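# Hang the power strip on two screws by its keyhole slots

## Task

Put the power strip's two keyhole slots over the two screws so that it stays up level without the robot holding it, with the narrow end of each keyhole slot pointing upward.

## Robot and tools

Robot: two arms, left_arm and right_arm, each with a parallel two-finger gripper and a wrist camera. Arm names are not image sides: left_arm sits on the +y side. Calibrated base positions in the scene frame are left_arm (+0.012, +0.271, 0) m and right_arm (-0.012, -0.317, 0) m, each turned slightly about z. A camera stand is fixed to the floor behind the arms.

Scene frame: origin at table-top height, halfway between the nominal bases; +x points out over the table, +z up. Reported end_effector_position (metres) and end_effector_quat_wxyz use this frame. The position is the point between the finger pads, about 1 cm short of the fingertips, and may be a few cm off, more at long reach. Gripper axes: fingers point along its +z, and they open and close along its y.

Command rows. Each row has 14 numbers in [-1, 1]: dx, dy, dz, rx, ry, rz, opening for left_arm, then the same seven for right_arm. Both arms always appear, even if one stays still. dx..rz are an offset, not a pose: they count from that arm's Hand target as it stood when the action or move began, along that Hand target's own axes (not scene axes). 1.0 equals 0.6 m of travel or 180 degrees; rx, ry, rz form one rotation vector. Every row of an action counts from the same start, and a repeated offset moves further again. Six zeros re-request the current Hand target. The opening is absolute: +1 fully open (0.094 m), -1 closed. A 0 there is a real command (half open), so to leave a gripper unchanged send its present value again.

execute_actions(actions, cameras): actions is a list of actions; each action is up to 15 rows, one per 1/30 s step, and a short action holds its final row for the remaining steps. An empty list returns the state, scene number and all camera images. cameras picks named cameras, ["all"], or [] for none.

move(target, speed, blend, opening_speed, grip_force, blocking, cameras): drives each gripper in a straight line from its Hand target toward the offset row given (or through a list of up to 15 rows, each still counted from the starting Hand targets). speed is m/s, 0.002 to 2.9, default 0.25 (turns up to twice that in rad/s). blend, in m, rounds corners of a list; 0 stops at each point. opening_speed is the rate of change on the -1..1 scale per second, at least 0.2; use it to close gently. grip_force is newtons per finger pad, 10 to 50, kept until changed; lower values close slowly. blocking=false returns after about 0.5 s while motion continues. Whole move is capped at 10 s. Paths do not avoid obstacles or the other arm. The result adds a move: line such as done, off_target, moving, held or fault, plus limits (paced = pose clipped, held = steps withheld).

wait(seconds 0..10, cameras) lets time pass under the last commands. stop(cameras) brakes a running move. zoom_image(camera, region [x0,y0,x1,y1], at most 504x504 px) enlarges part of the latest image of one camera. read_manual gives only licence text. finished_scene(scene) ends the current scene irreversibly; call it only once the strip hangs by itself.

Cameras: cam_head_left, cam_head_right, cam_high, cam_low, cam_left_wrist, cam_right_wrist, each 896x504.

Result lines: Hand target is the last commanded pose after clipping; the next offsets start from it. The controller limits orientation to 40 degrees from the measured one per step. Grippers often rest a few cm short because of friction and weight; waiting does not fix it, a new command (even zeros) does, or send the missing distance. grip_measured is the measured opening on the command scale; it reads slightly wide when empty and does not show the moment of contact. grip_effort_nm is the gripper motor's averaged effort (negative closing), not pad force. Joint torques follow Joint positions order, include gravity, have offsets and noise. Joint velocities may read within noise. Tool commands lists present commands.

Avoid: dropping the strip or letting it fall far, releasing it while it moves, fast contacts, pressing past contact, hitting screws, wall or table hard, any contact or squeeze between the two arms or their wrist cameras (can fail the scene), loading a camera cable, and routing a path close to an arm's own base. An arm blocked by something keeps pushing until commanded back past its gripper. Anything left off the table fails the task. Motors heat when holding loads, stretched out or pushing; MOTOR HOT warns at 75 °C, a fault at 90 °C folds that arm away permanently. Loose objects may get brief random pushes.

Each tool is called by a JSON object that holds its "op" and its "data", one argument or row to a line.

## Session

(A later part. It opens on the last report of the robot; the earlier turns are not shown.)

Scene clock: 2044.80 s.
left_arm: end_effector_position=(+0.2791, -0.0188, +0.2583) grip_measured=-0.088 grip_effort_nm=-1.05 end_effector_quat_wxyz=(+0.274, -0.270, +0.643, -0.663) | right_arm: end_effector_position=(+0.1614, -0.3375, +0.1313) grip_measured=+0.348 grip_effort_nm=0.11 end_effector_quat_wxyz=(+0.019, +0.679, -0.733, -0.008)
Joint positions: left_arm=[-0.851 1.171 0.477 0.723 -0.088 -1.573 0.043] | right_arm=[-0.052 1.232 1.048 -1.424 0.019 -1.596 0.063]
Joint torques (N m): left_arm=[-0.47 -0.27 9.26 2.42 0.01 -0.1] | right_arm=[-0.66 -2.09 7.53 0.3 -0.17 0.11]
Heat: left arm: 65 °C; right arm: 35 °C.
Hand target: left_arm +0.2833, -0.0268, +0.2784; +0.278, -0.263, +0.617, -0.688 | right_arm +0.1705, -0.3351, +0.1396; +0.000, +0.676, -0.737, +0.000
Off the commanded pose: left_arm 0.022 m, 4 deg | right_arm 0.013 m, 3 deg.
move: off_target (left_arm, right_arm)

{"op": "move", "data": {
  "target": [
    [0,-0.012,0,0,0,0.0,-0.16,0,0,0,0,0,0,0.35],
    [0,-0.024,0.0,0,0,0.0,-0.16,0,0,0,0,0,0,0.35]
  ],
  "speed": 0.03
}}

{"op": "move", "data": {
  "target": [
    [0,-0.012,0,0,0,0.0,-0.16,0,0,0,0,0,0,0.35],
    [0,-0.024,0.0,0,0,0.0,-0.16,0,0,0,0,0,0,0.35]
  ],
  "speed": 0.03
}}

Scene clock: 2052.47 s.
left_arm: end_effector_position=(+0.2790, -0.0186, +0.2588) grip_measured=-0.088 grip_effort_nm=-1.05 end_effector_quat_wxyz=(+0.275, -0.269, +0.642, -0.663) | right_arm: end_effector_position=(+0.1614, -0.3375, +0.1313) grip_measured=+0.348 grip_effort_nm=0.11 end_effector_quat_wxyz=(+0.019, +0.679, -0.733, -0.008)
Joint positions: left_arm=[-0.851 1.17 0.477 0.723 -0.088 -1.573 0.043] | right_arm=[-0.052 1.232 1.048 -1.424 0.019 -1.596 0.063]
Joint torques (N m): left_arm=[-0.44 -3.04 12.31 1.63 0 -0.09] | right_arm=[-0.73 -2.18 7.57 0.3 -0.21 0.09]
Heat: left arm: 62 °C; right arm: 35 °C.
Hand target: left_arm +0.2825, -0.0256, +0.2927; +0.278, -0.263, +0.617, -0.688 | right_arm +0.1705, -0.3351, +0.1396; +0.000, +0.676, -0.737, +0.000
Off the commanded pose: left_arm 0.035 m, 4 deg | right_arm 0.013 m, 3 deg.
move: off_target (left_arm, right_arm)

Scene clock: 2054.03 s.
left_arm: end_effector_position=(+0.2796, -0.0184, +0.2593) grip_measured=-0.088 grip_effort_nm=-1.05 end_effector_quat_wxyz=(+0.272, -0.274, +0.653, -0.652) | right_arm: end_effector_position=(+0.1614, -0.3375, +0.1313) grip_measured=+0.348 grip_effort_nm=0.11 end_effector_quat_wxyz=(+0.019, +0.679, -0.733, -0.008)
Joint positions: left_arm=[-0.85 1.15 0.504 0.642 -0.088 -1.573 0.043] | right_arm=[-0.052 1.232 1.048 -1.424 0.019 -1.596 0.063]
Joint torques (N m): left_arm=[-0.34 -4.34 13.33 1.69 0.03 -0.11] | right_arm=[-0.68 -2.18 7.54 0.29 -0.21 0.11]
Heat: left arm: 62 °C; right arm: 35 °C.
Hand target: left_arm +0.2817, -0.0243, +0.3070; +0.278, -0.263, +0.617, -0.688 | right_arm +0.1705, -0.3351, +0.1396; +0.000, +0.676, -0.737, +0.000
Off the commanded pose: left_arm 0.048 m, 6 deg | right_arm 0.013 m, 3 deg.
move: off_target (left_arm, right_arm)

{"op": "move", "data": {
  "target": [
    [0.012,0.012,-0.004,0,0,0.0,-0.16,0,0,0,0,0,0,0.35],
    [0.012,0.012,0.006,0,0,0.0,-0.16,0,0,0,0,0,0,0.35]
  ],
  "speed": 0.04
}}

{"op": "move", "data": {
  "target": [
    [0.012,0.0,-0.006,0,0,0.0,-0.16,0,0,0,0,0,0,0.35],
    [0.012,0.0,0.0,0,0,0.0,-0.16,0,0,0,0,0,0,0.35]
  ],
  "speed": 0.04
}}

Scene clock: 2061.10 s.
left_arm: end_effector_position=(+0.2789, -0.0192, +0.2592) grip_measured=-0.088 grip_effort_nm=-1.05 end_effector_quat_wxyz=(+0.276, -0.278, +0.652, -0.649) | right_arm: end_effector_position=(+0.1614, -0.3375, +0.1313) grip_measured=+0.348 grip_effort_nm=0.11 end_effector_quat_wxyz=(+0.019, +0.679, -0.733, -0.008)
Joint positions: left_arm=[-0.866 1.151 0.506 0.641 -0.119 -1.573 0.043] | right_arm=[-0.052 1.232 1.048 -1.424 0.019 -1.596 0.063]
Joint torques (N m): left_arm=[-1.16 -1.99 12.45 2.13 0 -0.07] | right_arm=[-0.66 -2.14 7.72 0.29 -0.19 0.1]
Heat: left arm: 60 °C; right arm: 35 °C.
Hand target: left_arm +0.2795, -0.0326, +0.3004; +0.278, -0.263, +0.617, -0.688 | right_arm +0.1705, -0.3351, +0.1396; +0.000, +0.676, -0.737, +0.000
Off the commanded pose: left_arm 0.043 m, 6 deg | right_arm 0.013 m, 3 deg.
move: off_target (left_arm, right_arm)

Scene clock: 2062.50 s.
left_arm: end_effector_position=(+0.2787, -0.0197, +0.2589) grip_measured=-0.088 grip_effort_nm=-1.05 end_effector_quat_wxyz=(+0.285, -0.287, +0.648, -0.645) | right_arm: end_effector_position=(+0.1614, -0.3375, +0.1313) grip_measured=+0.348 grip_effort_nm=0.11 end_effector_quat_wxyz=(+0.019, +0.679, -0.733, -0.008)
Joint positions: left_arm=[-0.891 1.156 0.509 0.641 -0.171 -1.573 0.043] | right_arm=[-0.052 1.232 1.048 -1.424 0.019 -1.596 0.063]
Joint torques (N m): left_arm=[-1.58 -2.07 12.38 2.16 0.26 -0.03] | right_arm=[-0.68 -2.03 7.72 0.28 -0.18 0.07]
Heat: left arm: 60 °C; right arm: 35 °C.
Hand target: left_arm +0.2744, -0.0377, +0.3005; +0.278, -0.262, +0.617, -0.688 | right_arm +0.1705, -0.3351, +0.1396; +0.000, +0.676, -0.737, +0.000
Off the commanded pose: left_arm 0.045 m, 7 deg | right_arm 0.013 m, 3 deg.
move: off_target (left_arm, right_arm)

{"op": "move", "data": {
  "target": [
    [-0.02,0.0,-0.008,0,0.02,0.0,-0.16,0,0,0,0,0,0,0.35],
    [-0.01,0.0,-0.008,0,0.04,0.0,-0.16,0,0,0,0,0,0,0.35]
  ],
  "speed": 0.04,
  "cameras": ["cam_head_right","cam_left_wrist"]
}}

{"op": "zoom_image", "data": {
  "camera": "cam_head_right",
  "region": [375, 130, 425, 180]
}}

{"op": "zoom_image", "data": {
  "camera": "cam_head_right",
  "region": [410, 195, 460, 245]
}}

Scene clock: 2109.27 s.
left_arm: end_effector_position=(+0.2789, -0.0197, +0.2604) grip_measured=-0.088 grip_effort_nm=-1.05 end_effector_quat_wxyz=(+0.245, -0.248, +0.664, -0.662) | right_arm: end_effector_position=(+0.1614, -0.3375, +0.1313) grip_measured=+0.348 grip_effort_nm=0.11 end_effector_quat_wxyz=(+0.019, +0.679, -0.733, -0.008)
Joint positions: left_arm=[-0.79 1.148 0.509 0.635 0.051 -1.573 0.043] | right_arm=[-0.052 1.232 1.048 -1.424 0.019 -1.596 0.063]
Joint torques (N m): left_arm=[0.36 -3.03 11.21 2.17 0.63 -0.14] | right_arm=[-0.55 -2.06 7.64 0.26 -0.2 0.12]
Heat: left arm: 58 °C; right arm: 35 °C.
Hand target: left_arm +0.2753, -0.0300, +0.2999; +0.238, -0.219, +0.633, -0.703 | right_arm +0.1705, -0.3351, +0.1396; +0.000, +0.676, -0.737, +0.000
Off the commanded pose: left_arm 0.041 m, 7 deg | right_arm 0.013 m, 3 deg.
move: off_target (left_arm, right_arm)
Images, in order (width x height): cam_head_right 896x504, cam_left_wrist 896x504.

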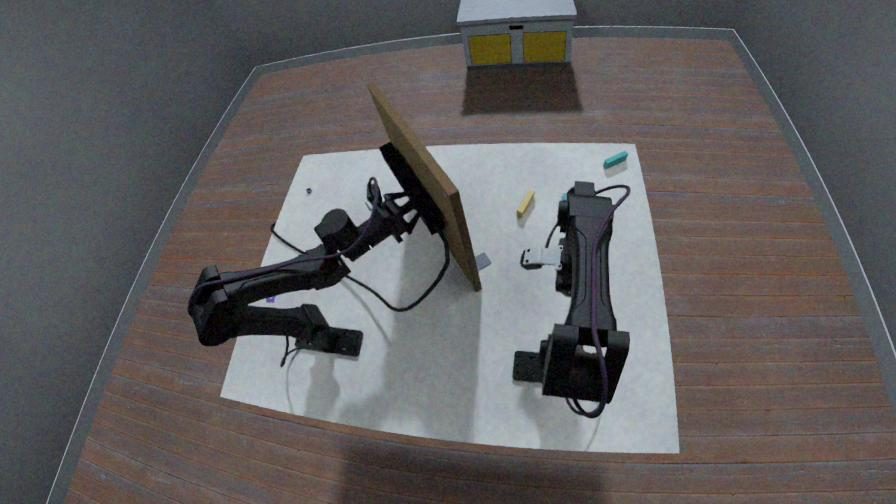

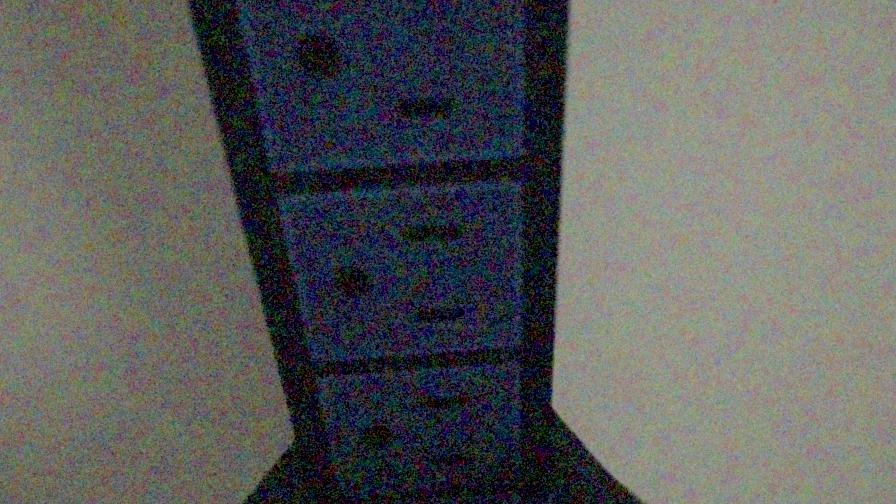

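Scaled by 10.080.

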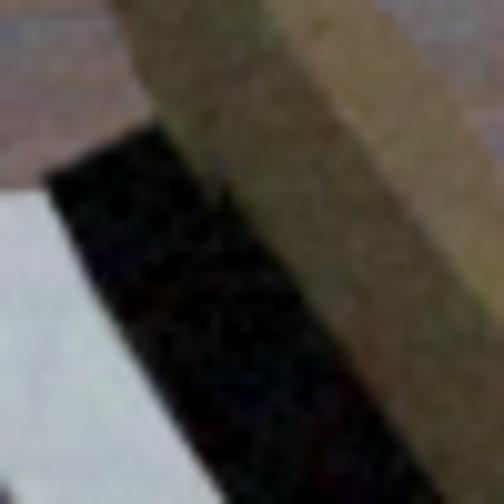

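Scaled by 10.080.

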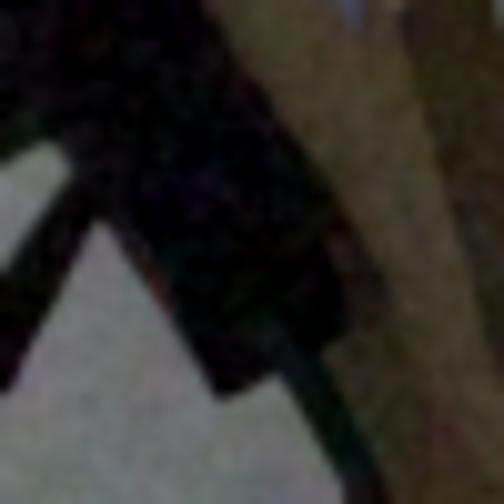

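{"op": "move", "data": {
  "target": [
    [0.0,0.0,-0.022,0,0,0.0,-0.16,0,0,0,0,0,0,0.35],
    [0.012,-0.01,-0.02,0,0,0.0,-0.16,0,0,0,0,0,0,0.35]
  ],
  "speed": 0.04
}}

Scene clock: 2115.23 s.
left_arm: end_effector_position=(+0.2729, -0.0193, +0.2694) grip_measured=-0.088 grip_effort_nm=-1.05 end_effector_quat_wxyz=(+0.241, -0.241, +0.658, -0.671) | right_arm: end_effector_position=(+0.1614, -0.3375, +0.1313) grip_measured=+0.348 grip_effort_nm=0.11 end_effector_quat_wxyz=(+0.019, +0.679, -0.733, -0.008)
Joint positions: left_arm=[-0.794 1.119 0.509 0.628 0.063 -1.577 0.043] | right_arm=[-0.052 1.232 1.048 -1.424 0.019 -1.596 0.063]
Joint torques (N m): left_arm=[-1.37 -5.55 10.04 1.67 0.12 -0.08] | right_arm=[-0.73 -2.17 7.64 0.3 -0.19 0.12]
Heat: left arm: 57 °C; right arm: 35 °C.
Hand target: left_arm +0.2619, -0.0245, +0.3046; +0.238, -0.219, +0.633, -0.703 | right_arm +0.1705, -0.3351, +0.1396; +0.000, +0.676, -0.737, +0.000
Off the commanded pose: left_arm 0.037 m, 5 deg | right_arm 0.013 m, 3 deg.
move: off_target (left_arm, right_arm)

{"op": "move", "data": {
  "target": [
    [-0.013,0.006,0.008,0,0,0.0,-0.16,0,0,0,0,0,0,0.35],
    [-0.013,0.014,0.018,0,0,0.0,-0.16,0,0,0,0,0,0,0.35]
  ],
  "speed": 0.03
}}

Scene clock: 2120.37 s.
left_arm: end_effector_position=(+0.2762, -0.0202, +0.2637) grip_measured=-0.088 grip_effort_nm=-1.05 end_effector_quat_wxyz=(+0.241, -0.239, +0.664, -0.667) | right_arm: end_effector_position=(+0.1614, -0.3375, +0.1313) grip_measured=+0.348 grip_effort_nm=0.11 end_effector_quat_wxyz=(+0.019, +0.679, -0.733, -0.008)
Joint positions: left_arm=[-0.784 1.139 0.509 0.635 0.077 -1.571 0.043] | right_arm=[-0.052 1.232 1.048 -1.424 0.019 -1.596 0.063]
Joint torques (N m): left_arm=[0.1 -2.1 10.52 2.29 0.34 -0.2] | right_arm=[-0.61 -2.09 7.54 0.3 -0.24 0.11]
Heat: left arm: 57 °C; right arm: 35 °C.
Hand target: left_arm +0.2751, -0.0290, +0.2973; +0.238, -0.219, +0.633, -0.703 | right_arm +0.1705, -0.3351, +0.1396; +0.000, +0.676, -0.737, +0.000
Off the commanded pose: left_arm 0.035 m, 6 deg | right_arm 0.013 m, 3 deg.
move: off_target (left_arm, right_arm)

{"op": "move", "data": {
  "target": [
    [0.006,0.0,-0.006,0,0,-0.008,-0.16,0,0,0,0,0,0,0.35],
    [0.006,0.0,0.002,0,0,-0.008,-0.16,0,0,0,0,0,0,0.35]
  ],
  "speed": 0.03
}}

{"op": "move", "data": {
  "target": [
    [0.006,0.0,-0.006,0,0,0,-0.16,0,0,0,0,0,0,0.35],
    [0.006,0.0,0.002,0,0,0,-0.16,0,0,0,0,0,0,0.35]
  ],
  "speed": 0.03
}}

Scene clock: 2127.37 s.
left_arm: end_effector_position=(+0.2762, -0.0202, +0.2637) grip_measured=-0.088 grip_effort_nm=-1.05 end_effector_quat_wxyz=(+0.241, -0.239, +0.664, -0.667) | right_arm: end_effector_position=(+0.1614, -0.3375, +0.1313) grip_measured=+0.348 grip_effort_nm=0.11 end_effector_quat_wxyz=(+0.019, +0.679, -0.733, -0.008)
Joint positions: left_arm=[-0.784 1.139 0.509 0.635 0.077 -1.571 0.043] | right_arm=[-0.052 1.232 1.048 -1.424 0.019 -1.596 0.063]
Joint torques (N m): left_arm=[-1.06 -2.02 10.86 2.25 0.16 -0.48] | right_arm=[-0.59 -2.21 7.65 0.29 -0.2 0.13]
Heat: left arm: 56 °C; right arm: 35 °C.
Hand target: left_arm +0.2730, -0.0321, +0.2975; +0.229, -0.227, +0.630, -0.706 | right_arm +0.1705, -0.3351, +0.1396; +0.000, +0.676, -0.737, +0.000
Off the commanded pose: left_arm 0.036 m, 6 deg | right_arm 0.013 m, 3 deg.
move: off_target (left_arm, right_arm)

Scene clock: 2128.83 s.
left_arm: end_effector_position=(+0.2764, -0.0210, +0.2632) grip_measured=-0.088 grip_effort_nm=-1.05 end_effector_quat_wxyz=(+0.244, -0.243, +0.662, -0.666) | right_arm: end_effector_position=(+0.1614, -0.3375, +0.1313) grip_measured=+0.348 grip_effort_nm=0.11 end_effector_quat_wxyz=(+0.019, +0.679, -0.733, -0.008)
Joint positions: left_arm=[-0.794 1.144 0.509 0.64 0.055 -1.571 0.043] | right_arm=[-0.052 1.232 1.048 -1.424 0.019 -1.596 0.063]
Joint torques (N m): left_arm=[-1.46 -2.13 10.95 2.21 0.23 -0.45] | right_arm=[-0.72 -2.04 7.64 0.28 -0.18 0.12]
Heat: left arm: 56 °C; right arm: 35 °C.
Hand target: left_arm +0.2710, -0.0352, +0.2978; +0.230, -0.227, +0.630, -0.706 | right_arm +0.1705, -0.3351, +0.1396; +0.000, +0.676, -0.737, +0.000
Off the commanded pose: left_arm 0.038 m, 6 deg | right_arm 0.013 m, 3 deg.
move: off_target (left_arm, right_arm)

{"op": "move", "data": {
  "target": [
    [0.0,0.0,-0.03,0,0,0,-0.16,0,0,0,0,0,0,0.35],
    [0.0,0.0,-0.03,0,0,0,-0.16,0,0,0,0,0,0,0.35]
  ],
  "speed": 0.05
}}

Scene clock: 2133.73 s.
left_arm: end_effector_position=(+0.2716, -0.0200, +0.2729) grip_measured=-0.088 grip_effort_nm=-1.05 end_effector_quat_wxyz=(+0.237, -0.242, +0.653, -0.678) | right_arm: end_effector_position=(+0.1614, -0.3375, +0.1313) grip_measured=+0.348 grip_effort_nm=0.11 end_effector_quat_wxyz=(+0.019, +0.679, -0.733, -0.008)
Joint positions: left_arm=[-0.797 1.118 0.509 0.64 0.065 -1.591 0.043] | right_arm=[-0.052 1.232 1.048 -1.424 0.019 -1.596 0.063]
Joint torques (N m): left_arm=[-0.87 -5.57 7.16 1.94 0.19 -0.23] | right_arm=[-0.68 -2.11 7.57 0.31 -0.21 0.12]
Heat: left arm: 56 °C; right arm: 35 °C.
Hand target: left_arm +0.2600, -0.0211, +0.2959; +0.230, -0.227, +0.630, -0.706 | right_arm +0.1705, -0.3351, +0.1396; +0.000, +0.676, -0.737, +0.000
Off the commanded pose: left_arm 0.026 m, 5 deg | right_arm 0.013 m, 3 deg.
move: off_target (left_arm, right_arm)

{"op": "move", "data": {
  "target": [
    [-0.015,0.0,0.008,0,0,0.005,-0.16,0,0,0,0,0,0,0.35],
    [-0.015,0.006,0.024,0,0,0.005,-0.16,0,0,0,0,0,0,0.35]
  ],
  "speed": 0.03,
  "cameras": ["cam_head_right"]
}}

{"op": "zoom_image", "data": {
  "camera": "cam_head_right",
  "region": [375, 125, 425, 175]
}}

{"op": "zoom_image", "data": {
  "camera": "cam_head_right",
  "region": [410, 195, 460, 245]
}}

Scene clock: 2140.13 s.
left_arm: end_effector_position=(+0.2771, -0.0205, +0.2666) grip_measured=-0.088 grip_effort_nm=-1.05 end_effector_quat_wxyz=(+0.237, -0.238, +0.658, -0.674) | right_arm: end_effector_position=(+0.1614, -0.3375, +0.1313) grip_measured=+0.348 grip_effort_nm=0.11 end_effector_quat_wxyz=(+0.019, +0.679, -0.733, -0.008)
Joint positions: left_arm=[-0.774 1.147 0.509 0.658 0.094 -1.581 0.043] | right_arm=[-0.052 1.232 1.048 -1.424 0.019 -1.596 0.063]
Joint torques (N m): left_arm=[-0.06 -2.17 9.57 2.25 0.23 -0.18] | right_arm=[-0.66 -1.99 7.56 0.32 -0.19 0.1]
Heat: left arm: 56 °C; right arm: 35 °C.
Hand target: left_arm +0.2760, -0.0273, +0.2935; +0.235, -0.222, +0.632, -0.704 | right_arm +0.1705, -0.3351, +0.1396; +0.000, +0.676, -0.737, +0.000
Off the commanded pose: left_arm 0.028 m, 5 deg | right_arm 0.013 m, 3 deg.
move: off_target (left_arm, right_arm)
Images, in order (width x height): cam_head_right 896x504.

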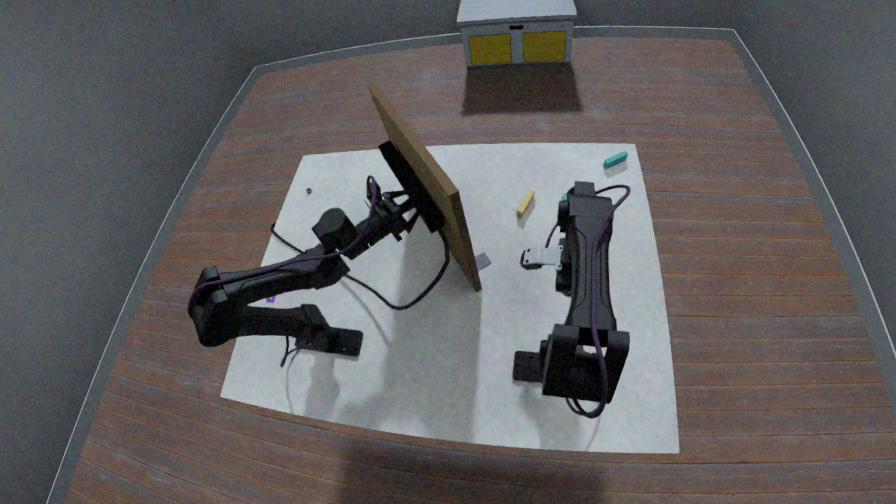

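Scaled by 10.080.

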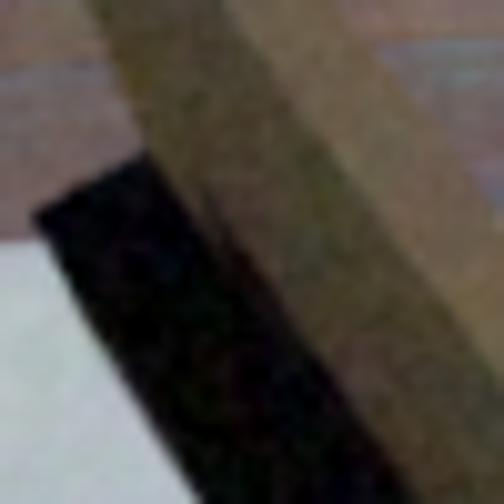

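Scaled by 10.080.

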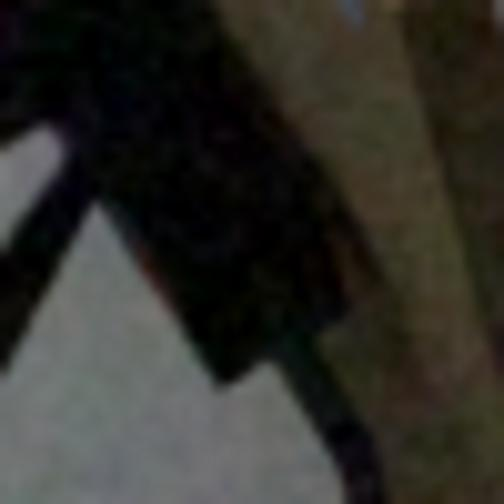

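{"op": "move", "data": {
  "target": [
    [0,0,0,0,0,0,-0.16,-0.211,0.17,-0.1,0.149,-0.306,0.0865,-0.8],
    [0,0,0,0,0,0,-0.16,-0.353,0.114,-0.131,0.2988,-0.6121,0.173,-0.8]
  ],
  "speed": 0.25,
  "blend": [0.03,0],
  "cameras": ["cam_right_wrist","cam_head_right","cam_head_left"]
}}

Scene clock: 2187.57 s.
left_arm: end_effector_position=(+0.2771, -0.0205, +0.2666) grip_measured=-0.088 grip_effort_nm=-1.05 end_effector_quat_wxyz=(+0.237, -0.238, +0.658, -0.674) | right_arm: end_effector_position=(+0.0961, -0.1720, +0.2069) grip_measured=-0.798 grip_effort_nm=-0.08 end_effector_quat_wxyz=(+0.637, -0.327, +0.648, +0.261)
Joint positions: left_arm=[-0.774 1.147 0.509 0.658 0.094 -1.581 0.043] | right_arm=[-0.638 0.02 0.443 -1.527 -1.511 -1.182 0.009]
Joint torques (N m): left_arm=[-0.02 -2.11 9.5 2.23 0.23 -0.22] | right_arm=[0.72 3.19 6.02 0.59 -1.07 0.1]
Heat: left arm: 54 °C; right arm: 35 °C.
Hand target: left_arm +0.2760, -0.0273, +0.2935; +0.235, -0.222, +0.632, -0.704 | right_arm +0.1207, -0.1182, +0.2182; +0.830, -0.142, +0.480, +0.246
Off the commanded pose: left_arm 0.028 m, 5 deg | right_arm 0.060 m, 36 deg.
joint sent to its limit (right arm) — joint 2 (shoulder), lower limit; joint 4 (wrist pitch), lower limit; joint 5 (wrist yaw), lower limit. The joint targets are off in position and orientation.
move: off_target (left_arm, right_arm)
Images, in order (width x height): cam_head_left 896x504, cam_head_right 896x504, cam_right_wrist 896x504.

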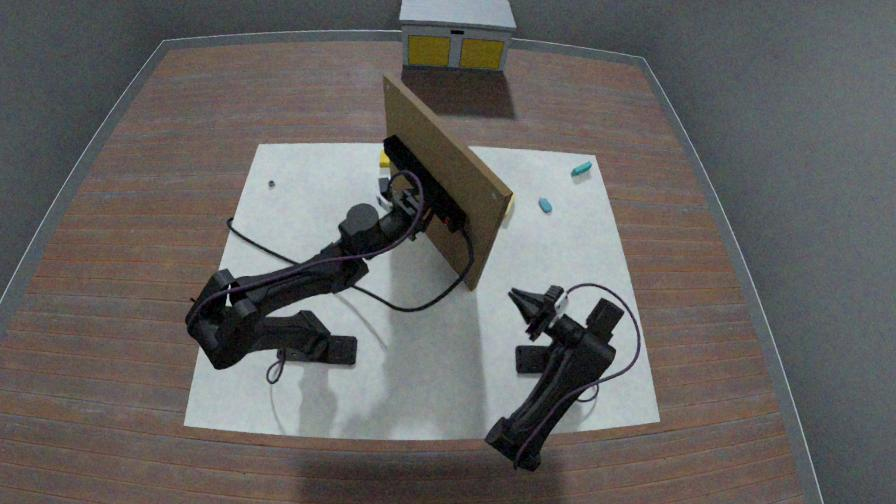

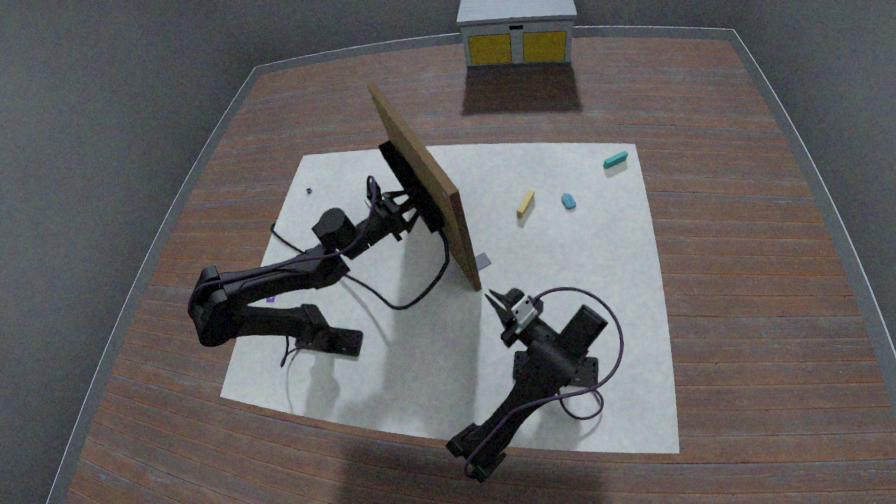

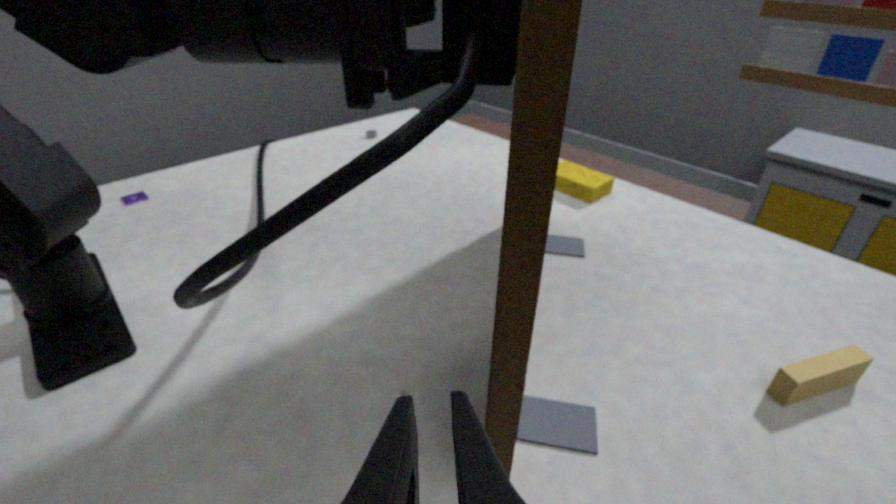

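{"op": "zoom_image", "data": {
  "camera": "cam_right_wrist",
  "region": [440, 0, 560, 100]
}}

Scaled by 4.200.

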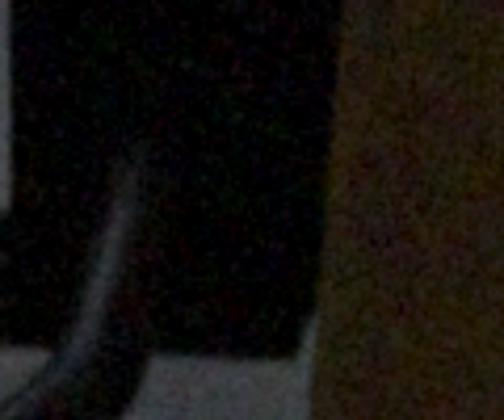

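{"op": "move", "data": {
  "target": [0,0,0,0,0,0,-0.16,-0.03,-0.009,-0.072,-0.095,0.178,-0.003,-0.8],
  "speed": 0.1,
  "cameras": ["cam_right_wrist"]
}}

{"op": "zoom_image", "data": {
  "camera": "cam_right_wrist",
  "region": [440, 0, 560, 100]
}}

Scene clock: 2227.23 s.
left_arm: end_effector_position=(+0.2771, -0.0205, +0.2666) grip_measured=-0.088 grip_effort_nm=-1.05 end_effector_quat_wxyz=(+0.237, -0.238, +0.658, -0.674) | right_arm: end_effector_position=(+0.0823, -0.1628, +0.2086) grip_measured=-0.798 grip_effort_nm=-0.09 end_effector_quat_wxyz=(+0.622, -0.354, +0.637, +0.287)
Joint positions: left_arm=[-0.774 1.147 0.509 0.658 0.094 -1.581 0.043] | right_arm=[-0.549 0.02 0.457 -1.527 -1.502 -1.164 0.009]
Joint torques (N m): left_arm=[-0.02 -2.1 9.54 2.22 0.23 -0.19] | right_arm=[0.51 3.41 6.34 0.62 -0.47 0.12]
Heat: left arm: 53 °C; right arm: 35 °C.
Hand target: left_arm +0.2760, -0.0273, +0.2935; +0.235, -0.222, +0.632, -0.704 | right_arm +0.0847, -0.1480, +0.2123; +0.637, -0.327, +0.648, +0.261
Off the commanded pose: left_arm 0.028 m, 5 deg | right_arm 0.015 m, 5 deg.
joint sent to its limit (right arm) — joint 2 (shoulder), lower limit; joint 4 (wrist pitch), lower limit. The joint targets are off in position and orientation.
move: off_target (left_arm, right_arm)
Images, in order (width x height): cam_right_wrist 896x504.

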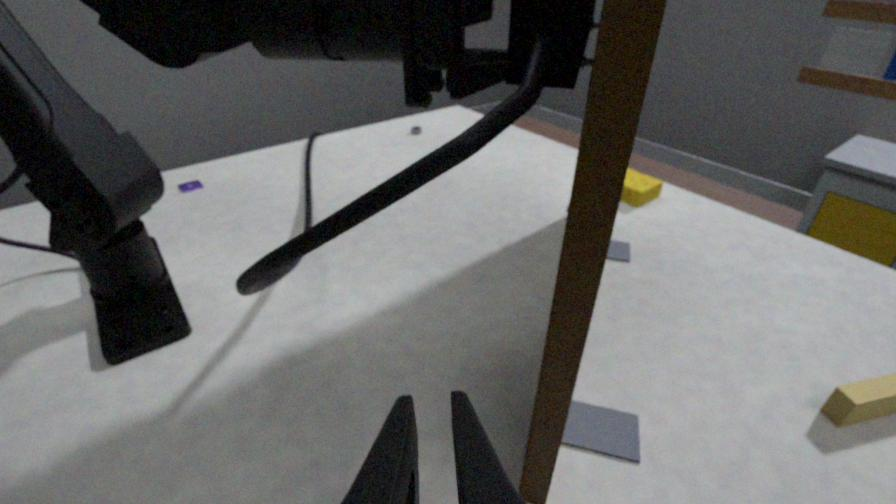

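Scaled by 4.200.

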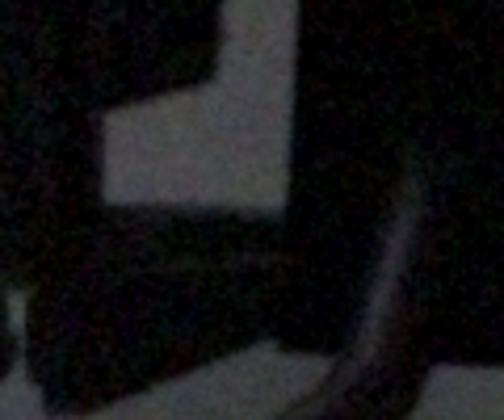

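{"op": "zoom_image", "data": {
  "camera": "cam_right_wrist",
  "region": [550, 0, 630, 100]
}}

Scaled by 5.040.

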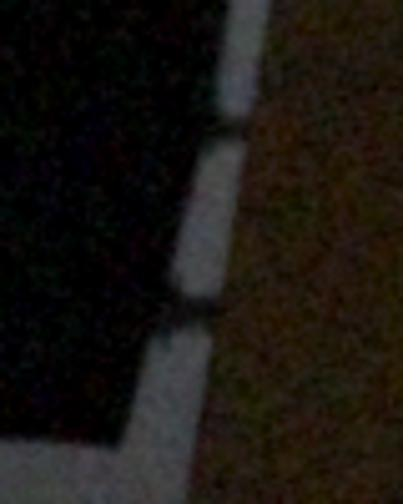

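{"op": "move", "data": {
  "target": [
    [0.0,0.0,-0.018,0,0,0,-0.16,0,0,0,0,0,0,-0.8],
    [-0.008,0.01,-0.018,0,0,0.004,-0.16,0,0,0,0,0,0,-0.8]
  ],
  "speed": 0.05
}}

Scene clock: 2256.20 s.
left_arm: end_effector_position=(+0.2771, -0.0171, +0.2588) grip_measured=-0.088 grip_effort_nm=-1.05 end_effector_quat_wxyz=(+0.231, -0.236, +0.665, -0.670) | right_arm: end_effector_position=(+0.0823, -0.1628, +0.2086) grip_measured=-0.798 grip_effort_nm=-0.08 end_effector_quat_wxyz=(+0.622, -0.354, +0.637, +0.287)
Joint positions: left_arm=[-0.754 1.144 0.491 0.658 0.125 -1.581 0.043] | right_arm=[-0.549 0.02 0.457 -1.527 -1.502 -1.164 0.009]
Joint torques (N m): left_arm=[0.43 -4.05 7.27 2.43 0.19 -0.06] | right_arm=[0.55 3.17 6.27 0.62 -0.47 0.13]
Heat: left arm: 53 °C; right arm: 35 °C.
Hand target: left_arm +0.2735, -0.0164, +0.2863; +0.239, -0.218, +0.633, -0.703 | right_arm +0.0847, -0.1480, +0.2123; +0.637, -0.327, +0.648, +0.261
Off the commanded pose: left_arm 0.028 m, 6 deg | right_arm 0.015 m, 5 deg.
joint sent to its limit (right arm) — joint 2 (shoulder), lower limit; joint 4 (wrist pitch), lower limit. The joint targets are off in position and orientation.
move: off_target (left_arm, right_arm)

{"op": "move", "data": {
  "target": [0.0,0.018,-0.006,0,0,0,-0.16,0,0,0,0,0,0,-0.8],
  "speed": 0.04
}}

Scene clock: 2260.13 s.
left_arm: end_effector_position=(+0.2735, -0.0143, +0.2413) grip_measured=-0.088 grip_effort_nm=-1.05 end_effector_quat_wxyz=(+0.225, -0.241, +0.675, -0.660) | right_arm: end_effector_position=(+0.0823, -0.1628, +0.2086) grip_measured=-0.798 grip_effort_nm=-0.09 end_effector_quat_wxyz=(+0.622, -0.354, +0.637, +0.287)
Joint positions: left_arm=[-0.754 1.144 0.449 0.667 0.128 -1.581 0.043] | right_arm=[-0.549 0.02 0.457 -1.527 -1.502 -1.164 0.009]
Joint torques (N m): left_arm=[0.64 -3.55 7.12 2.81 0.18 -0.07] | right_arm=[0.61 3.23 6.37 0.61 -0.46 0.1]
Heat: left arm: 54 °C; right arm: 35 °C.
Hand target: left_arm +0.2720, -0.0144, +0.2752; +0.239, -0.218, +0.633, -0.703 | right_arm +0.0847, -0.1480, +0.2123; +0.637, -0.327, +0.648, +0.261
Off the commanded pose: left_arm 0.034 m, 8 deg | right_arm 0.015 m, 5 deg.
joint sent to its limit (right arm) — joint 2 (shoulder), lower limit; joint 4 (wrist pitch), lower limit. The joint targets are off in position and orientation.
move: off_target (left_arm, right_arm)

{"op": "move", "data": {
  "target": [-0.002,-0.04,-0.003,0.003,0,0,-0.16,0,0,0,0,0,0,-0.8],
  "speed": 0.04
}}

Scene clock: 2263.93 s.
left_arm: end_effector_position=(+0.2715, -0.0092, +0.2554) grip_measured=-0.088 grip_effort_nm=-1.05 end_effector_quat_wxyz=(+0.231, -0.235, +0.663, -0.672) | right_arm: end_effector_position=(+0.0823, -0.1628, +0.2086) grip_measured=-0.798 grip_effort_nm=-0.08 end_effector_quat_wxyz=(+0.622, -0.354, +0.637, +0.287)
Joint positions: left_arm=[-0.744 1.105 0.449 0.667 0.138 -1.581 0.043] | right_arm=[-0.549 0.02 0.457 -1.527 -1.502 -1.164 0.009]
Joint torques (N m): left_arm=[0.49 -5.3 11.6 1.68 0.16 -0.09] | right_arm=[0.54 3.32 6.23 0.61 -0.49 0.11]
Heat: left arm: 55 °C; right arm: 35 °C.
Hand target: left_arm +0.2704, -0.0103, +0.2990; +0.240, -0.217, +0.630, -0.706 | right_arm +0.0847, -0.1480, +0.2123; +0.637, -0.327, +0.648, +0.261
Off the commanded pose: left_arm 0.044 m, 6 deg | right_arm 0.015 m, 5 deg.
joint sent to its limit (right arm) — joint 2 (shoulder), lower limit; joint 4 (wrist pitch), lower limit. The joint targets are off in position and orientation.
move: off_target (left_arm, right_arm)

{"op": "move", "data": {
  "target": [0,0.004,0.018,0,0,0,-0.16,0,0,0,0,0,0,-0.8],
  "speed": 0.03,
  "cameras": ["cam_right_wrist"]
}}

{"op": "zoom_image", "data": {
  "camera": "cam_right_wrist",
  "region": [540, 0, 640, 125]
}}

Scene clock: 2267.93 s.
left_arm: end_effector_position=(+0.2754, -0.0129, +0.2580) grip_measured=-0.088 grip_effort_nm=-1.05 end_effector_quat_wxyz=(+0.231, -0.235, +0.663, -0.672) | right_arm: end_effector_position=(+0.0823, -0.1628, +0.2086) grip_measured=-0.798 grip_effort_nm=-0.08 end_effector_quat_wxyz=(+0.622, -0.354, +0.637, +0.287)
Joint positions: left_arm=[-0.744 1.128 0.472 0.667 0.138 -1.581 0.043] | right_arm=[-0.549 0.02 0.457 -1.527 -1.502 -1.164 0.009]
Joint torques (N m): left_arm=[-0.01 -2.95 11.59 2.02 0.07 -0.11] | right_arm=[0.65 3.3 6.31 0.64 -0.49 0.08]
Heat: left arm: 55 °C; right arm: 35 °C.
Hand target: left_arm +0.2771, -0.0190, +0.2978; +0.240, -0.217, +0.630, -0.706 | right_arm +0.0847, -0.1480, +0.2123; +0.637, -0.327, +0.648, +0.261
Off the commanded pose: left_arm 0.040 m, 6 deg | right_arm 0.015 m, 5 deg.
joint sent to its limit (right arm) — joint 2 (shoulder), lower limit; joint 4 (wrist pitch), lower limit. The joint targets are off in position and orientation.
move: off_target (left_arm, right_arm)
Images, in order (width x height): cam_right_wrist 896x504.

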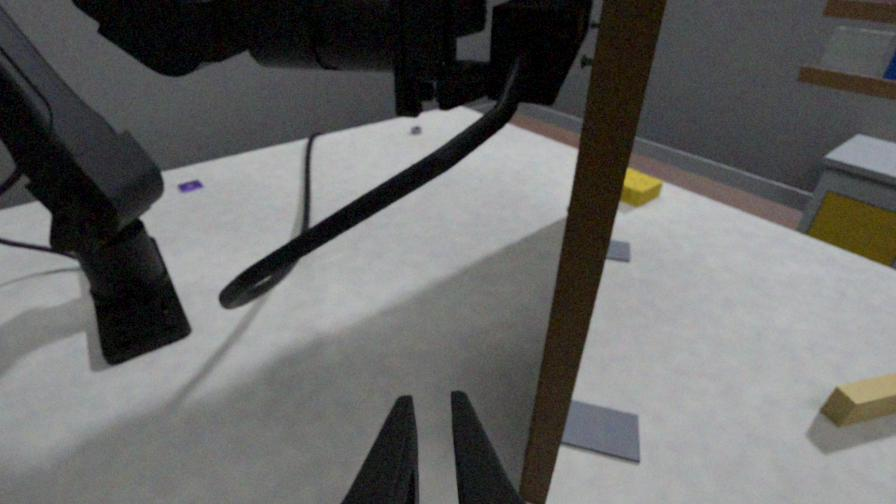

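Scaled by 4.032.

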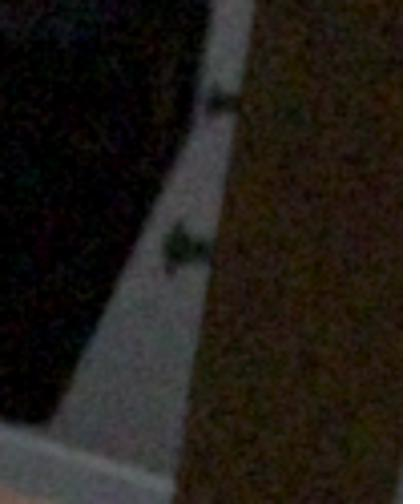

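{"op": "move", "data": {
  "target": [0,0.0,-0.01,0.055,0,0,-0.16,0,0,0,0,0,0,-0.8],
  "speed": 0.04,
  "cameras": ["cam_right_wrist"]
}}

{"op": "zoom_image", "data": {
  "camera": "cam_right_wrist",
  "region": [540, 0, 640, 125]
}}

Scene clock: 2283.63 s.
left_arm: end_effector_position=(+0.2784, -0.0152, +0.2614) grip_measured=-0.088 grip_effort_nm=-1.05 end_effector_quat_wxyz=(-0.246, +0.219, -0.616, +0.716) | right_arm: end_effector_position=(+0.0823, -0.1628, +0.2086) grip_measured=-0.798 grip_effort_nm=-0.08 end_effector_quat_wxyz=(+0.622, -0.354, +0.637, +0.287)
Joint positions: left_arm=[-0.744 1.253 0.402 0.999 0.135 -1.601 0.043] | right_arm=[-0.549 0.02 0.457 -1.527 -1.502 -1.164 0.009]
Joint torques (N m): left_arm=[-0.08 -3.15 7.19 2.84 0.01 -0.11] | right_arm=[0.62 3.19 6.43 0.62 -0.45 0.12]
Heat: left arm: 56 °C; right arm: 35 °C.
Hand target: left_arm +0.2735, -0.0143, +0.2971; -0.258, +0.195, -0.567, +0.758 | right_arm +0.0847, -0.1480, +0.2123; +0.637, -0.327, +0.648, +0.261
Off the commanded pose: left_arm 0.036 m, 8 deg | right_arm 0.015 m, 5 deg.
joint sent to its limit (right arm) — joint 2 (shoulder), lower limit; joint 4 (wrist pitch), lower limit. The joint targets are off in position and orientation.
move: off_target (left_arm, right_arm)
Images, in order (width x height): cam_right_wrist 896x504.

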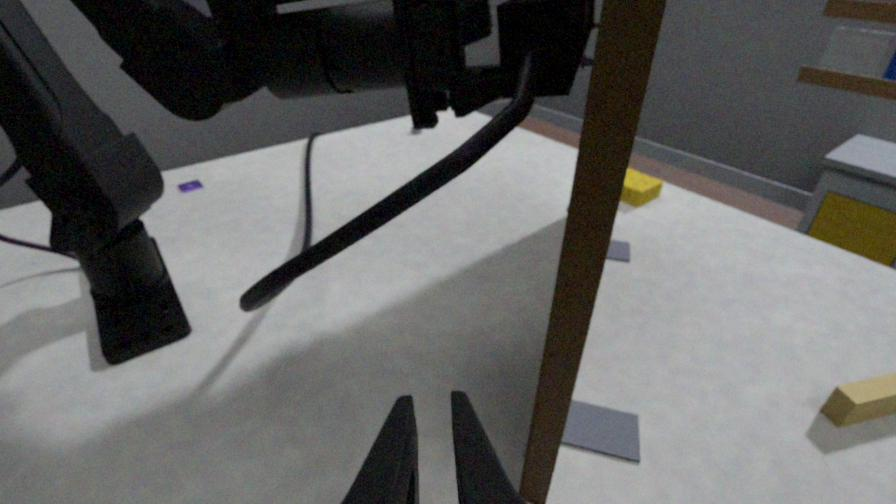

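Scaled by 4.032.

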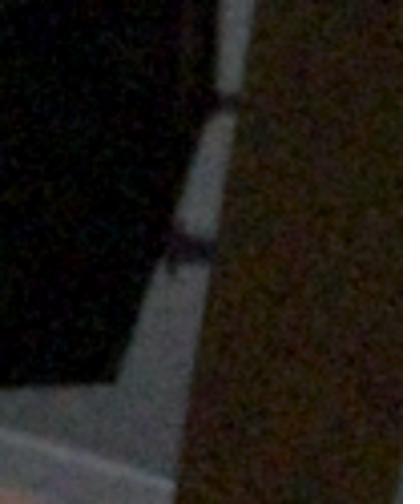

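{"op": "move", "data": {
  "target": [0,0.012,-0.012,0.065,0,0,-0.16,0,0,0,0,0,0,-0.8],
  "speed": 0.04,
  "cameras": ["cam_right_wrist"]
}}

{"op": "zoom_image", "data": {
  "camera": "cam_right_wrist",
  "region": [540, 0, 640, 125]
}}

Scene clock: 2299.43 s.
left_arm: end_effector_position=(+0.2802, -0.0136, +0.2556) grip_measured=-0.088 grip_effort_nm=-1.05 end_effector_quat_wxyz=(-0.266, +0.201, -0.563, +0.756) | right_arm: end_effector_position=(+0.0823, -0.1628, +0.2086) grip_measured=-0.798 grip_effort_nm=-0.08 end_effector_quat_wxyz=(+0.622, -0.354, +0.637, +0.287)
Joint positions: left_arm=[-0.744 1.475 0.336 1.431 0.122 -1.611 0.043] | right_arm=[-0.549 0.02 0.457 -1.527 -1.502 -1.164 0.009]
Joint torques (N m): left_arm=[-0.51 -3.73 5.83 2.78 0.01 -0.22] | right_arm=[0.64 3.23 6.31 0.65 -0.47 0.12]
Heat: left arm: 59 °C; right arm: 35 °C.
Hand target: left_arm +0.2705, -0.0105, +0.2881; -0.277, +0.168, -0.487, +0.811 | right_arm +0.0847, -0.1480, +0.2123; +0.637, -0.327, +0.648, +0.261
Off the commanded pose: left_arm 0.034 m, 12 deg | right_arm 0.015 m, 5 deg.
joint sent to its limit (left arm) — joint 4 (wrist pitch), upper limit. The joint targets are off in position and orientation.
joint sent to its limit (right arm) — joint 2 (shoulder), lower limit; joint 4 (wrist pitch), lower limit. The joint targets are off in position and orientation.
move: off_target (left_arm, right_arm)
Images, in order (width x height): cam_right_wrist 896x504.

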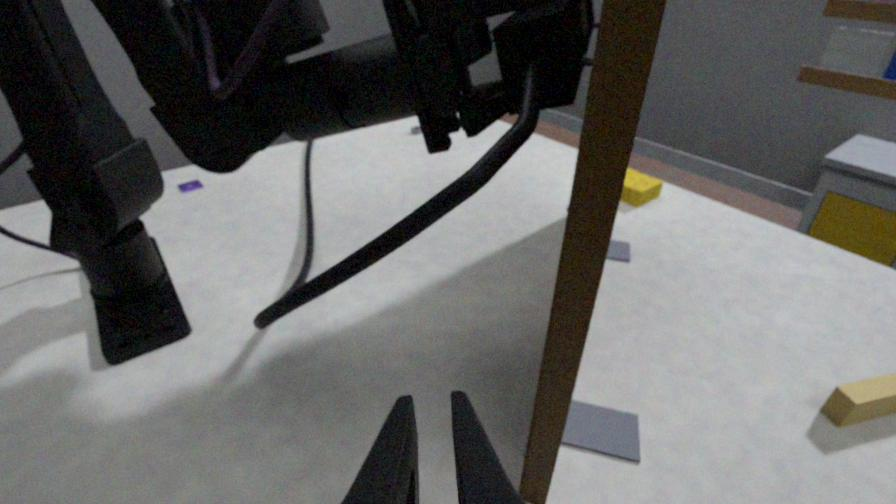

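Scaled by 4.032.

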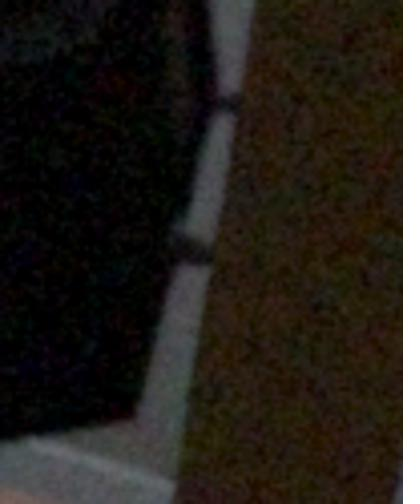

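{"op": "move", "data": {
  "target": [0,0.0,-0.006,-0.05,0,0,-0.16,0,0,0,0,0,0,-0.8],
  "speed": 0.04
}}

Scene clock: 2338.30 s.
left_arm: end_effector_position=(+0.2746, -0.0095, +0.2640) grip_measured=-0.088 grip_effort_nm=-1.05 end_effector_quat_wxyz=(-0.261, +0.203, -0.570, +0.752) | right_arm: end_effector_position=(+0.0823, -0.1628, +0.2086) grip_measured=-0.798 grip_effort_nm=-0.08 end_effector_quat_wxyz=(+0.622, -0.354, +0.637, +0.287)
Joint positions: left_arm=[-0.744 1.372 0.333 1.314 0.127 -1.615 0.043] | right_arm=[-0.549 0.02 0.457 -1.527 -1.502 -1.164 0.009]
Joint torques (N m): left_arm=[0.1 -6.53 6.67 1.54 0.1 -0.09] | right_arm=[0.68 3.32 6.38 0.6 -0.48 0.11]
Heat: left arm: 63 °C; right arm: 35 °C.
Hand target: left_arm +0.2685, -0.0079, +0.2865; -0.263, +0.189, -0.549, +0.771 | right_arm +0.0847, -0.1480, +0.2123; +0.637, -0.327, +0.648, +0.261
Off the commanded pose: left_arm 0.023 m, 4 deg | right_arm 0.015 m, 5 deg.
joint sent to its limit (right arm) — joint 2 (shoulder), lower limit; joint 4 (wrist pitch), lower limit. The joint targets are off in position and orientation.
move: off_target (left_arm, right_arm)

{"op": "move", "data": {
  "target": [0,0.014,-0.006,-0.055,0,0,-0.16,0,0,0,0,0,0,-0.8],
  "speed": 0.04,
  "cameras": ["cam_right_wrist"]
}}

{"op": "zoom_image", "data": {
  "camera": "cam_right_wrist",
  "region": [500, 0, 640, 125]
}}

Scene clock: 2344.07 s.
left_arm: end_effector_position=(+0.2676, -0.0056, +0.2376) grip_measured=-0.088 grip_effort_nm=-1.05 end_effector_quat_wxyz=(+0.233, -0.232, +0.643, -0.692) | right_arm: end_effector_position=(+0.0823, -0.1628, +0.2086) grip_measured=-0.798 grip_effort_nm=-0.08 end_effector_quat_wxyz=(+0.622, -0.354, +0.637, +0.287)
Joint positions: left_arm=[-0.744 1.176 0.342 0.9 0.138 -1.602 0.043] | right_arm=[-0.549 0.02 0.457 -1.527 -1.502 -1.164 0.009]
Joint torques (N m): left_arm=[0.59 -5.45 10.93 1.58 0.14 0.06] | right_arm=[0.59 3.19 6.26 0.6 -0.46 0.09]
Heat: left arm: 59 °C; right arm: 35 °C.
Hand target: left_arm +0.2681, -0.0075, +0.2773; +0.246, -0.211, +0.613, -0.720 | right_arm +0.0847, -0.1480, +0.2123; +0.637, -0.327, +0.648, +0.261
Off the commanded pose: left_arm 0.040 m, 6 deg | right_arm 0.015 m, 5 deg.
joint sent to its limit (right arm) — joint 2 (shoulder), lower limit; joint 4 (wrist pitch), lower limit. The joint targets are off in position and orientation.
move: off_target (left_arm, right_arm)
Images, in order (width x height): cam_right_wrist 896x504.

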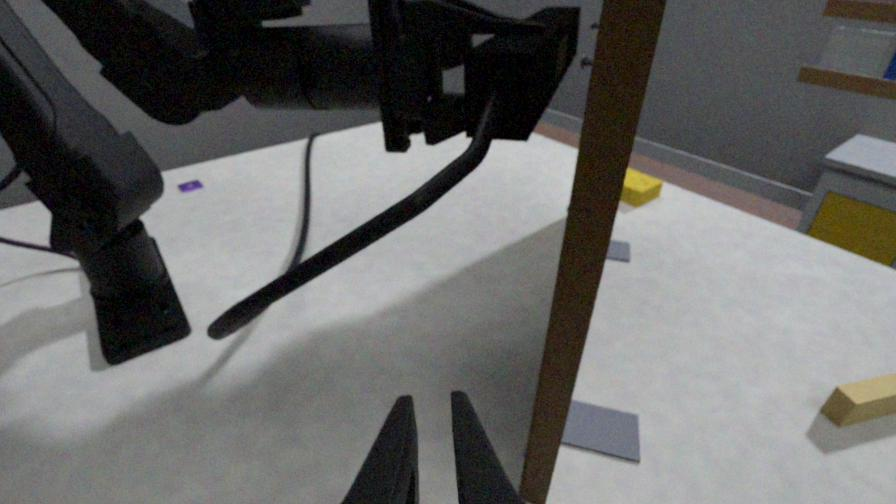

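Scaled by 3.600.

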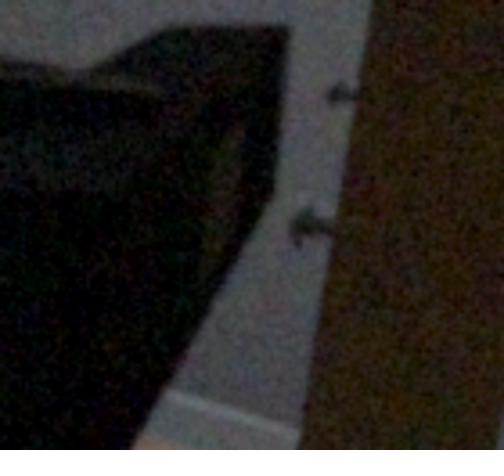

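{"op": "move", "data": {
  "target": [-0.003,-0.011,0.022,0.0,0,0.006,-0.16,0,0,0,0,0,0,-0.8],
  "speed": 0.04,
  "cameras": ["cam_right_wrist"]
}}

{"op": "zoom_image", "data": {
  "camera": "cam_right_wrist",
  "region": [500, 0, 640, 125]
}}

Scene clock: 2359.07 s.
left_arm: end_effector_position=(+0.2738, -0.0116, +0.2585) grip_measured=-0.088 grip_effort_nm=-1.05 end_effector_quat_wxyz=(-0.244, +0.220, -0.634, +0.700) | right_arm: end_effector_position=(+0.0823, -0.1628, +0.2086) grip_measured=-0.798 grip_effort_nm=-0.08 end_effector_quat_wxyz=(+0.622, -0.354, +0.637, +0.287)
Joint positions: left_arm=[-0.744 1.184 0.405 0.879 0.139 -1.583 0.043] | right_arm=[-0.549 0.02 0.457 -1.527 -1.502 -1.164 0.009]
Joint torques (N m): left_arm=[0.65 -3.06 10.97 1.59 0.15 0.06] | right_arm=[0.55 3.32 6.37 0.62 -0.46 0.1]
Heat: left arm: 54 °C; right arm: 35 °C.
Hand target: left_arm +0.2768, -0.0158, +0.2860; -0.252, +0.205, -0.615, +0.718 | right_arm +0.0847, -0.1480, +0.2123; +0.637, -0.327, +0.648, +0.261
Off the commanded pose: left_arm 0.028 m, 4 deg | right_arm 0.015 m, 5 deg.
joint sent to its limit (right arm) — joint 2 (shoulder), lower limit; joint 4 (wrist pitch), lower limit. The joint targets are off in position and orientation.
move: off_target (left_arm, right_arm)
Images, in order (width x height): cam_right_wrist 896x504.

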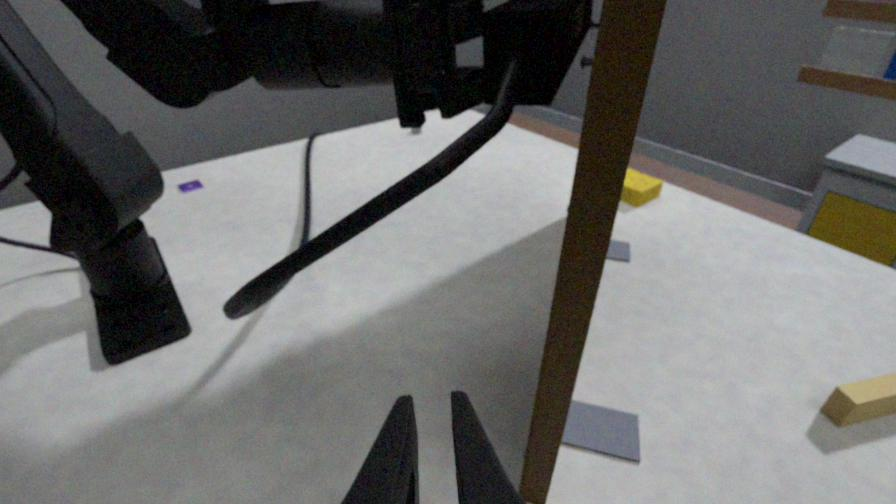

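Scaled by 3.600.

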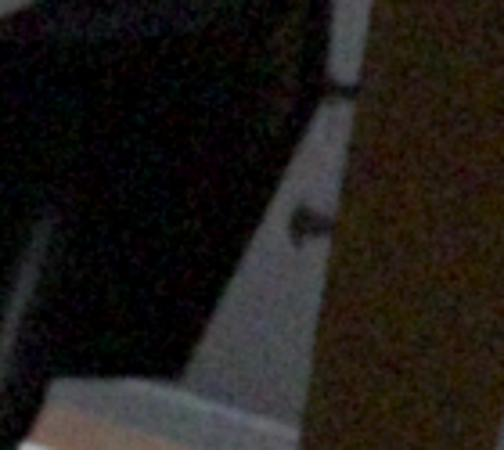

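{"op": "move", "data": {
  "target": [-0.002,0.02,0.0,0.0,-0.013,0.0,-0.16,0,0,0,0,0,0,-0.8],
  "speed": 0.04
}}

Scene clock: 2365.07 s.
left_arm: end_effector_position=(+0.2806, -0.0131, +0.2439) grip_measured=-0.088 grip_effort_nm=-1.05 end_effector_quat_wxyz=(+0.249, -0.237, +0.643, -0.684) | right_arm: end_effector_position=(+0.0823, -0.1628, +0.2086) grip_measured=-0.798 grip_effort_nm=-0.08 end_effector_quat_wxyz=(+0.622, -0.354, +0.637, +0.287)
Joint positions: left_arm=[-0.754 1.224 0.405 0.879 0.095 -1.58 0.043] | right_arm=[-0.549 0.02 0.457 -1.527 -1.502 -1.164 0.009]
Joint torques (N m): left_arm=[-0.8 -3.32 8.32 2.38 -0.13 0.04] | right_arm=[0.47 3.34 6.32 0.62 -0.49 0.11]
Heat: left arm: 54 °C; right arm: 35 °C.
Hand target: left_arm +0.2791, -0.0164, +0.2742; +0.265, -0.220, +0.610, -0.714 | right_arm +0.0847, -0.1480, +0.2123; +0.637, -0.327, +0.648, +0.261
Off the commanded pose: left_arm 0.031 m, 6 deg | right_arm 0.015 m, 5 deg.
joint sent to its limit (right arm) — joint 2 (shoulder), lower limit; joint 4 (wrist pitch), lower limit. The joint targets are off in position and orientation.
move: off_target (left_arm, right_arm)


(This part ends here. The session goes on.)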